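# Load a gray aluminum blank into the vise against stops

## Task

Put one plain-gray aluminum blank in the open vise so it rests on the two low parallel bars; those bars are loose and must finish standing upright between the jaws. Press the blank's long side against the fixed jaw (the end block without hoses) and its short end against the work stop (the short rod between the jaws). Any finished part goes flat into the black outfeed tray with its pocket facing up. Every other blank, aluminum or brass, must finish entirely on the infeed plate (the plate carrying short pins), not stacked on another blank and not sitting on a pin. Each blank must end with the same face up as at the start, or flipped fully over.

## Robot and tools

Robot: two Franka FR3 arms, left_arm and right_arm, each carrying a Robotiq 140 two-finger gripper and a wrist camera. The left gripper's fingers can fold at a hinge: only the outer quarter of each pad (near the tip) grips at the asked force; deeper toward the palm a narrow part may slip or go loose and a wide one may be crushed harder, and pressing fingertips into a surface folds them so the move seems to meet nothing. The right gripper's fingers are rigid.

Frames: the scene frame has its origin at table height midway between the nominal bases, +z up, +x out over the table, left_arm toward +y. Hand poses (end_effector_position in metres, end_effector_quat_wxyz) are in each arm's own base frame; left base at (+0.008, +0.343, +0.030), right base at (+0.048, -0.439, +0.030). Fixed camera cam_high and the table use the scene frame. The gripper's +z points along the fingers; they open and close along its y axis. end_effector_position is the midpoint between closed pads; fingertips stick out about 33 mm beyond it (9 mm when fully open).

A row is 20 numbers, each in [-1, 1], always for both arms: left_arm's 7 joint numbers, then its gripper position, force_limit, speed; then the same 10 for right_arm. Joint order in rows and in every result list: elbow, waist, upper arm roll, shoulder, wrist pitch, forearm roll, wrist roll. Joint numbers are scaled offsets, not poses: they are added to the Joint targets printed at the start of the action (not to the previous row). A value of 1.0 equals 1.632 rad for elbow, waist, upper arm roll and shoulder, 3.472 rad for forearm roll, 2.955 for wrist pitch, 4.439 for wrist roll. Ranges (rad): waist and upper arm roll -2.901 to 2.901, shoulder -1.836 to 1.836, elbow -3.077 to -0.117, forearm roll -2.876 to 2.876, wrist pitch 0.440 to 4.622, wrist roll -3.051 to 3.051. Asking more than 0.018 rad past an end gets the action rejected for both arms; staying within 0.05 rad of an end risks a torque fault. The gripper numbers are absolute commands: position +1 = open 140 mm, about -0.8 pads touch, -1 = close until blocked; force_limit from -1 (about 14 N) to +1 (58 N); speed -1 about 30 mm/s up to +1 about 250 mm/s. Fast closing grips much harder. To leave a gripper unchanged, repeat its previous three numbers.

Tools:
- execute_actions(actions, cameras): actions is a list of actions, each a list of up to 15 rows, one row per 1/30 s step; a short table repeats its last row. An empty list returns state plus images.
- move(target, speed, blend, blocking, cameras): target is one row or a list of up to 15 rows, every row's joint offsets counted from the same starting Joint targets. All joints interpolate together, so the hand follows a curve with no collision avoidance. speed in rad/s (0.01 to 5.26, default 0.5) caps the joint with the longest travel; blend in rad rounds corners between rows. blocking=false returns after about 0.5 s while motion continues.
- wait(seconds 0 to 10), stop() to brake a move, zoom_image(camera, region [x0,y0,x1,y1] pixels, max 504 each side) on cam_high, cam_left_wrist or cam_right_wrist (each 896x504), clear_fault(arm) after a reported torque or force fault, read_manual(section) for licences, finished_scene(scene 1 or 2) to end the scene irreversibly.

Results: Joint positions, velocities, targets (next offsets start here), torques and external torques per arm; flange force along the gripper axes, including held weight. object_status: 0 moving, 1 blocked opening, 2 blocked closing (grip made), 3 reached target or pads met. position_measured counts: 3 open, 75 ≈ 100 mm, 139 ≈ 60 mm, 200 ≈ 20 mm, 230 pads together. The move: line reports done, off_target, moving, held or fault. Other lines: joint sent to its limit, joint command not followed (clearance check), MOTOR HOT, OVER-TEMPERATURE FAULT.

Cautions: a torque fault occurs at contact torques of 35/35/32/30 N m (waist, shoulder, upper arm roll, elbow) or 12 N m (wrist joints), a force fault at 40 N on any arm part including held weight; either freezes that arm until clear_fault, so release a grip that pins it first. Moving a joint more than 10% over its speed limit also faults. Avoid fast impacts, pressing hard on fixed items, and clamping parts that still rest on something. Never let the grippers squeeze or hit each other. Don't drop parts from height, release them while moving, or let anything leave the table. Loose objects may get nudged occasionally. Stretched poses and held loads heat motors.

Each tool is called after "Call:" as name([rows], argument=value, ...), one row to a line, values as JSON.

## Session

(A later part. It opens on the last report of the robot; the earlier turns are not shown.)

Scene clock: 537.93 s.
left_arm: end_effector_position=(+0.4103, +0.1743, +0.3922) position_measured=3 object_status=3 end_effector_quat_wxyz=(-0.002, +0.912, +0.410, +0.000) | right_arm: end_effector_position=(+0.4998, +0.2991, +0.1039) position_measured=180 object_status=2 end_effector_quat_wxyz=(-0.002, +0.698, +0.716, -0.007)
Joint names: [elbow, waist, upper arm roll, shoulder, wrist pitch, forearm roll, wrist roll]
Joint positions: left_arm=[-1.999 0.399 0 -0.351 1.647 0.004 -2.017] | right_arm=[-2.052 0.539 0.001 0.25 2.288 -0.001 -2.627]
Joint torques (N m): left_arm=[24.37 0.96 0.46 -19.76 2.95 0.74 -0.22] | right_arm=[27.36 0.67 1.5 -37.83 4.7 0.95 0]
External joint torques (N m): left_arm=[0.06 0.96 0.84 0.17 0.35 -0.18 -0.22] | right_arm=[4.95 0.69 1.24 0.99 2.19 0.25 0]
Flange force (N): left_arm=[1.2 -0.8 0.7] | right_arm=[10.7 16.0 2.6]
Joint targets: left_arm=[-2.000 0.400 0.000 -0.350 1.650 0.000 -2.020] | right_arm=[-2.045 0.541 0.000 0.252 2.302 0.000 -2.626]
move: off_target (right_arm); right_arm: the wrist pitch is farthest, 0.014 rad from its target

Call:
execute_actions([
  [[0,0,0,0,0,0,0,1,1,1,0,0,0,0,0,0,0,-0.2,-0.05,-1]],
], cameras=["cam_right_wrist"])

Call:
zoom_image(camera="cam_right_wrist", region=[380, 60, 580, 260])

Scene clock: 541.13 s.
left_arm: end_effector_position=(+0.4103, +0.1743, +0.3922) position_measured=3 object_status=3 end_effector_quat_wxyz=(-0.002, +0.912, +0.410, +0.000) | right_arm: end_effector_position=(+0.5042, +0.3022, +0.1062) position_measured=154 object_status=0 end_effector_quat_wxyz=(+0.000, +0.698, +0.716, -0.001)
Joint names: [elbow, waist, upper arm roll, shoulder, wrist pitch, forearm roll, wrist roll]
Joint positions: left_arm=[-1.999 0.399 0 -0.351 1.647 0.004 -2.017] | right_arm=[-2.047 0.54 0.001 0.251 2.297 -0.001 -2.627]
Joint torques (N m): left_arm=[24.36 0.98 0.47 -19.78 2.94 0.76 -0.22] | right_arm=[24.39 0.11 1.03 -38.33 2.72 0.73 0.01]
External joint torques (N m): left_arm=[-0.05 1.11 1 0.31 0.34 -0.14 -0.22] | right_arm=[1.76 0.21 0.84 0.78 0.15 0.03 0.01]
Flange force (N): left_arm=[1.5 -1.0 0.9] | right_arm=[5.0 7.3 0.2]
Joint targets: left_arm=[-2.000 0.400 0.000 -0.350 1.650 0.000 -2.020] | right_arm=[-2.045 0.541 0.000 0.252 2.302 0.000 -2.626]
Step readings (joint positions of left_arm | right_arm):
0: [-1.999 0.399 0.000 -0.351 1.647 0.004 -2.017] | [-2.052 0.539 0.001 0.250 2.288 -0.001 -2.627]
1: [-1.999 0.399 0.000 -0.351 1.647 0.004 -2.017] | [-2.052 0.539 0.001 0.250 2.288 -0.001 -2.627]
2: [-1.999 0.399 0.000 -0.351 1.647 0.004 -2.017] | [-2.052 0.539 0.001 0.250 2.288 -0.001 -2.627]
4: [-1.999 0.399 0.000 -0.351 1.647 0.004 -2.017] | [-2.051 0.539 0.001 0.251 2.289 -0.001 -2.627]
8: [-1.999 0.399 0.000 -0.351 1.647 0.004 -2.017] | [-2.049 0.540 0.001 0.251 2.292 -0.001 -2.627]
15: [-1.999 0.399 0.000 -0.351 1.647 0.004 -2.017] | [-2.047 0.540 0.001 0.251 2.296 -0.001 -2.627]
camera_calibration:
cam_right_wrist: T_world_to_cam=[[0.999013, 0.0436995, -0.00794636, -0.506546], [0.0437356, -0.936638, 0.347557, 0.22817], [0.00774522, -0.347562, -0.937625, 0.336332], [0, 0, 0, 1]] pos_world=[0.493462, 0.352745, 0.232026]
Images, in order (width x height): cam_right_wrist 896x504.

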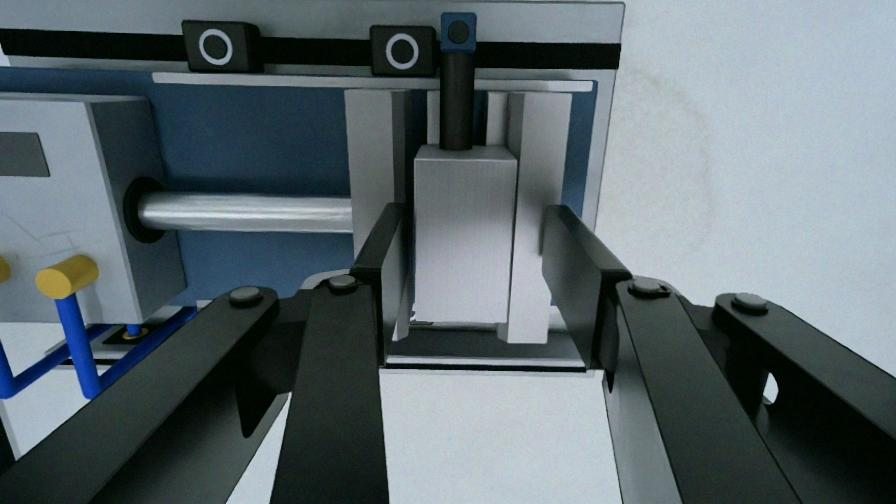

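Scaled by 2.520 from the camera's 896x504 image, which has a finer 1280x720 frame.

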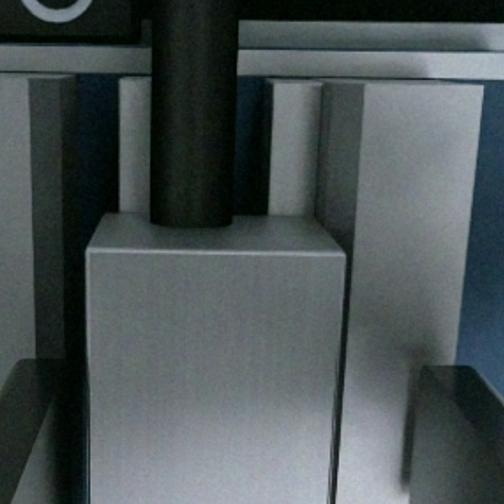

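Call:
execute_actions([
  [[0,0,0,0,0,0,0,1,1,1,0,0,0,0,0,0,0,-0.05,-0.05,-1]],
])

Scene clock: 544.07 s.
left_arm: end_effector_position=(+0.4103, +0.1743, +0.3922) position_measured=3 object_status=3 end_effector_quat_wxyz=(-0.002, +0.912, +0.410, +0.000) | right_arm: end_effector_position=(+0.5042, +0.3022, +0.1063) position_measured=135 object_status=3 end_effector_quat_wxyz=(+0.000, +0.698, +0.716, +0.000)
Joint names: [elbow, waist, upper arm roll, shoulder, wrist pitch, forearm roll, wrist roll]
Joint positions: left_arm=[-1.999 0.399 0 -0.351 1.647 0.004 -2.017] | right_arm=[-2.047 0.54 0.001 0.251 2.298 -0.001 -2.627]
Joint torques (N m): left_arm=[24.38 0.95 0.46 -19.77 2.92 0.75 -0.21] | right_arm=[24.26 0.05 0.99 -38.42 2.77 0.76 0]
External joint torques (N m): left_arm=[0.1 0.92 0.77 0.1 0.33 -0.17 -0.21] | right_arm=[1.73 0.04 0.72 0.5 0.21 0.05 0]
Flange force (N): left_arm=[1.1 -0.8 0.5] | right_arm=[4.3 6.6 0.0]
Joint targets: left_arm=[-2.000 0.400 0.000 -0.350 1.650 0.000 -2.020] | right_arm=[-2.045 0.541 0.000 0.252 2.302 0.000 -2.626]
Step readings (joint positions of left_arm | right_arm):
0: [-1.999 0.399 0.000 -0.351 1.647 0.004 -2.017] | [-2.047 0.540 0.001 0.251 2.298 -0.001 -2.627]
1: [-1.999 0.399 0.000 -0.351 1.647 0.004 -2.017] | [-2.047 0.540 0.001 0.251 2.298 -0.001 -2.627]
2: [-1.999 0.399 0.000 -0.351 1.647 0.004 -2.017] | [-2.047 0.540 0.001 0.251 2.298 -0.001 -2.627]
4: [-1.999 0.399 0.000 -0.351 1.647 0.004 -2.017] | [-2.047 0.540 0.001 0.251 2.298 -0.001 -2.627]
8: [-1.999 0.399 0.000 -0.351 1.647 0.004 -2.017] | [-2.047 0.540 0.001 0.251 2.298 -0.001 -2.627]
15: [-1.999 0.399 0.000 -0.351 1.647 0.004 -2.017] | [-2.047 0.540 0.001 0.251 2.298 -0.001 -2.627]

Call:
move(target=[0,0,0,0,0,0,0,1,1,1,0.03585,0,0,-0.05227,-0.04881,0,0,-0.05,-0.05,-1], speed=0.1, cameras=["cam_right_wrist"])

Call:
zoom_image(camera="cam_right_wrist", region=[340, 80, 600, 340])

Scene clock: 551.80 s.
left_arm: end_effector_position=(+0.4103, +0.1743, +0.3922) position_measured=3 object_status=3 end_effector_quat_wxyz=(-0.002, +0.912, +0.410, +0.000) | right_arm: end_effector_position=(+0.5061, +0.3033, +0.1701) position_measured=135 object_status=3 end_effector_quat_wxyz=(+0.001, +0.698, +0.716, +0.004)
Joint names: [elbow, waist, upper arm roll, shoulder, wrist pitch, forearm roll, wrist roll]
Joint positions: left_arm=[-1.999 0.399 0 -0.351 1.647 0.004 -2.017] | right_arm=[-1.988 0.54 0.001 0.167 2.163 -0.001 -2.627]
Joint velocities: left_arm=[within noise] | right_arm=[0.001 -0.002 0.001 0 -0.005 0 -0.002]
Joint torques (N m): left_arm=[24.35 0.99 0.52 -19.74 2.94 0.73 -0.22] | right_arm=[25.37 0.08 0.9 -37 2.27 0.8 0.02]
External joint torques (N m): left_arm=[0 1.07 0.98 0.25 0.34 -0.18 -0.22] | right_arm=[1.58 0.1 0.73 0.48 -0.31 0.01 0.02]
Flange force (N): left_arm=[1.4 -1.0 0.8] | right_arm=[4.4 6.5 -2.0]
Joint targets: left_arm=[-2.000 0.400 0.000 -0.350 1.650 0.000 -2.020] | right_arm=[-1.987 0.541 0.000 0.166 2.158 0.000 -2.626]
move: done
camera_calibration:
cam_right_wrist: T_world_to_cam=[[0.99905, 0.0435719, -0.000488222, -0.50929], [0.0410823, -0.938115, 0.343878, 0.209337], [0.0145254, -0.343571, -0.939014, 0.392061], [0, 0, 0, 1]] pos_world=[0.494511, 0.353274, 0.295915]
Images, in order (width x height): cam_right_wrist 896x504.

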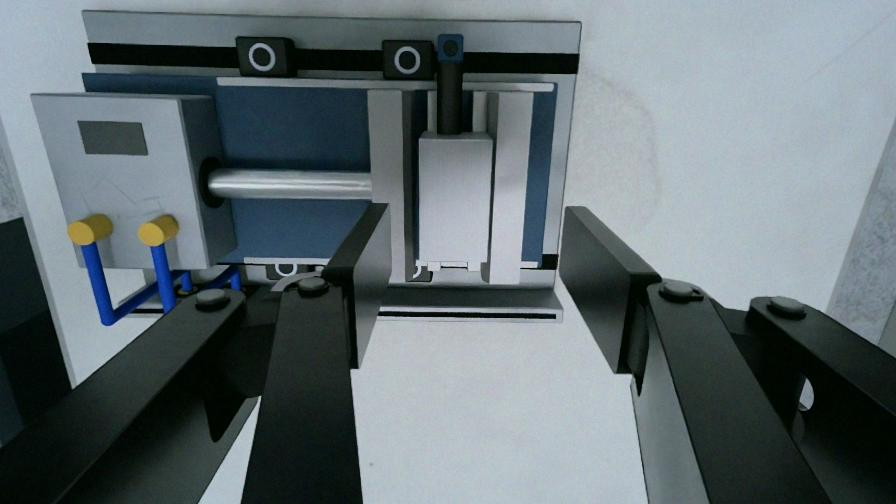

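Scaled by 1.938 from the camera's 896x504 image, which has a finer 1280x720 frame.

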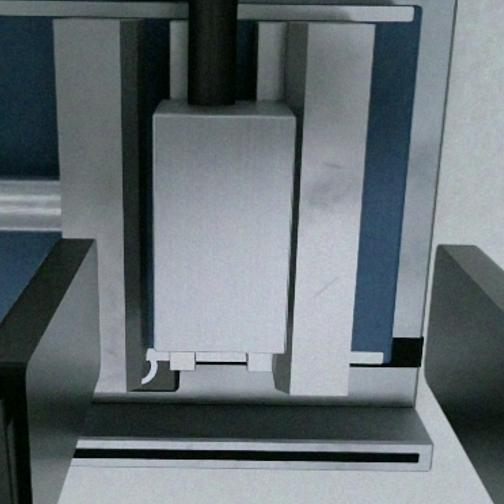

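Call:
zoom_image(camera="cam_right_wrist", region=[400, 80, 540, 220])

Call:
zoom_image(camera="cam_right_wrist", region=[400, 200, 540, 300])

Scaled by 3.600 from the camera's 896x504 image, which has a finer 1280x720 frame.

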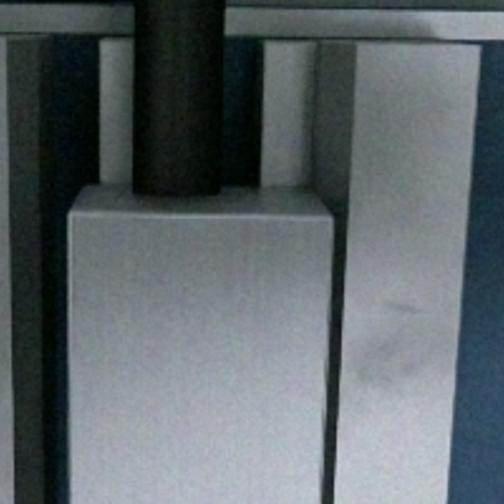

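Scaled by 3.600 from the camera's 896x504 image, which has a finer 1280x720 frame.

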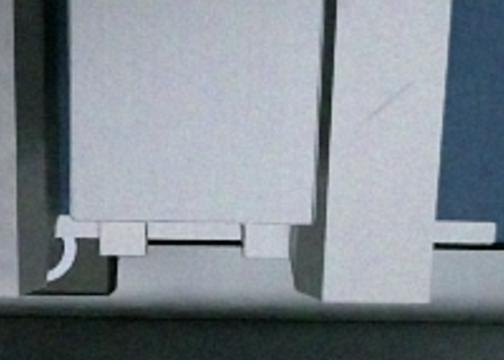

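Call:
wait(seconds=0, cameras=["cam_high"])

Call:
zoom_image(camera="cam_high", region=[430, 170, 610, 320])

Scene clock: 563.80 s.
left_arm: end_effector_position=(+0.4103, +0.1743, +0.3922) position_measured=3 object_status=3 end_effector_quat_wxyz=(-0.002, +0.912, +0.410, +0.000) | right_arm: end_effector_position=(+0.5059, +0.3032, +0.1700) position_measured=135 object_status=3 end_effector_quat_wxyz=(+0.001, +0.698, +0.716, +0.003)
Joint names: [elbow, waist, upper arm roll, shoulder, wrist pitch, forearm roll, wrist roll]
Joint positions: left_arm=[-1.999 0.399 0 -0.351 1.647 0.004 -2.017] | right_arm=[-1.988 0.54 0.001 0.167 2.162 -0.001 -2.627]
Joint torques (N m): left_arm=[24.32 0.98 0.48 -19.75 2.93 0.75 -0.2] | right_arm=[25.42 0.11 0.97 -37 2.28 0.81 0.02]
External joint torques (N m): left_arm=[0 1.03 0.91 0.19 0.33 -0.17 -0.2] | right_arm=[1.55 0.25 0.91 0.59 -0.31 0.02 0.02]
Flange force (N): left_arm=[1.2 -1.0 0.8] | right_arm=[4.8 6.6 -1.9]
Joint targets: left_arm=[-2.000 0.400 0.000 -0.350 1.650 0.000 -2.020] | right_arm=[-1.987 0.541 0.000 0.166 2.158 0.000 -2.626]
Tool commands: left_gripper/position=+1.0 left_gripper/force_limit=+1.0 left_gripper/speed=+1.0 right_gripper/position=-0.05 right_gripper/force_limit=-0.05 right_gripper/speed=-1.0
Images, in order (width x height): cam_high 896x504.

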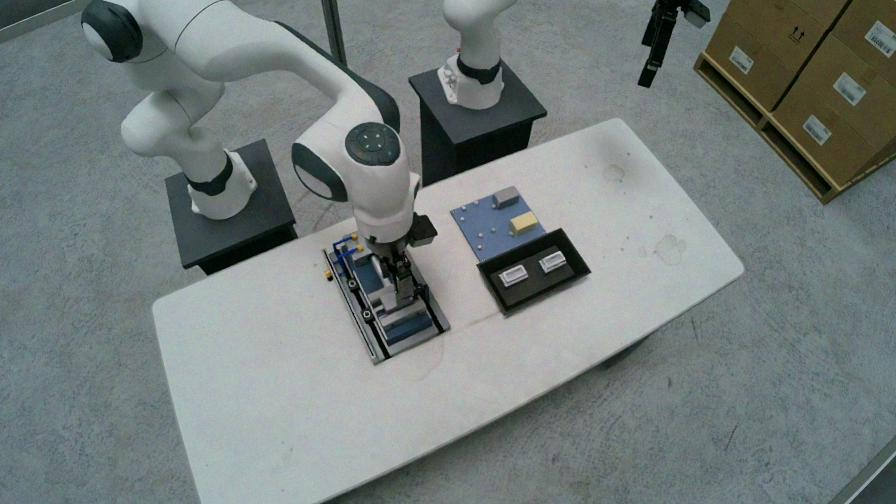

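Scaled by 2.800 from the camera's 896x504 image, which has a finer 1280x720 frame.

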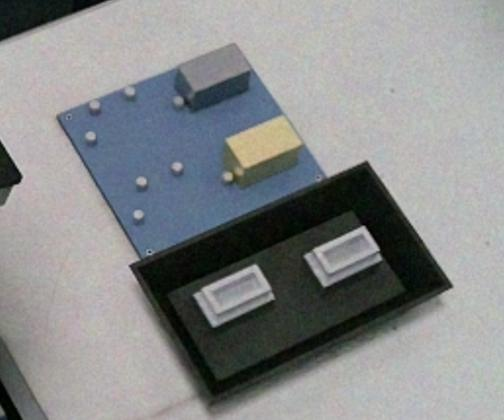

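Call:
finished_scene(scene=1)

The scene is finished: the task was done.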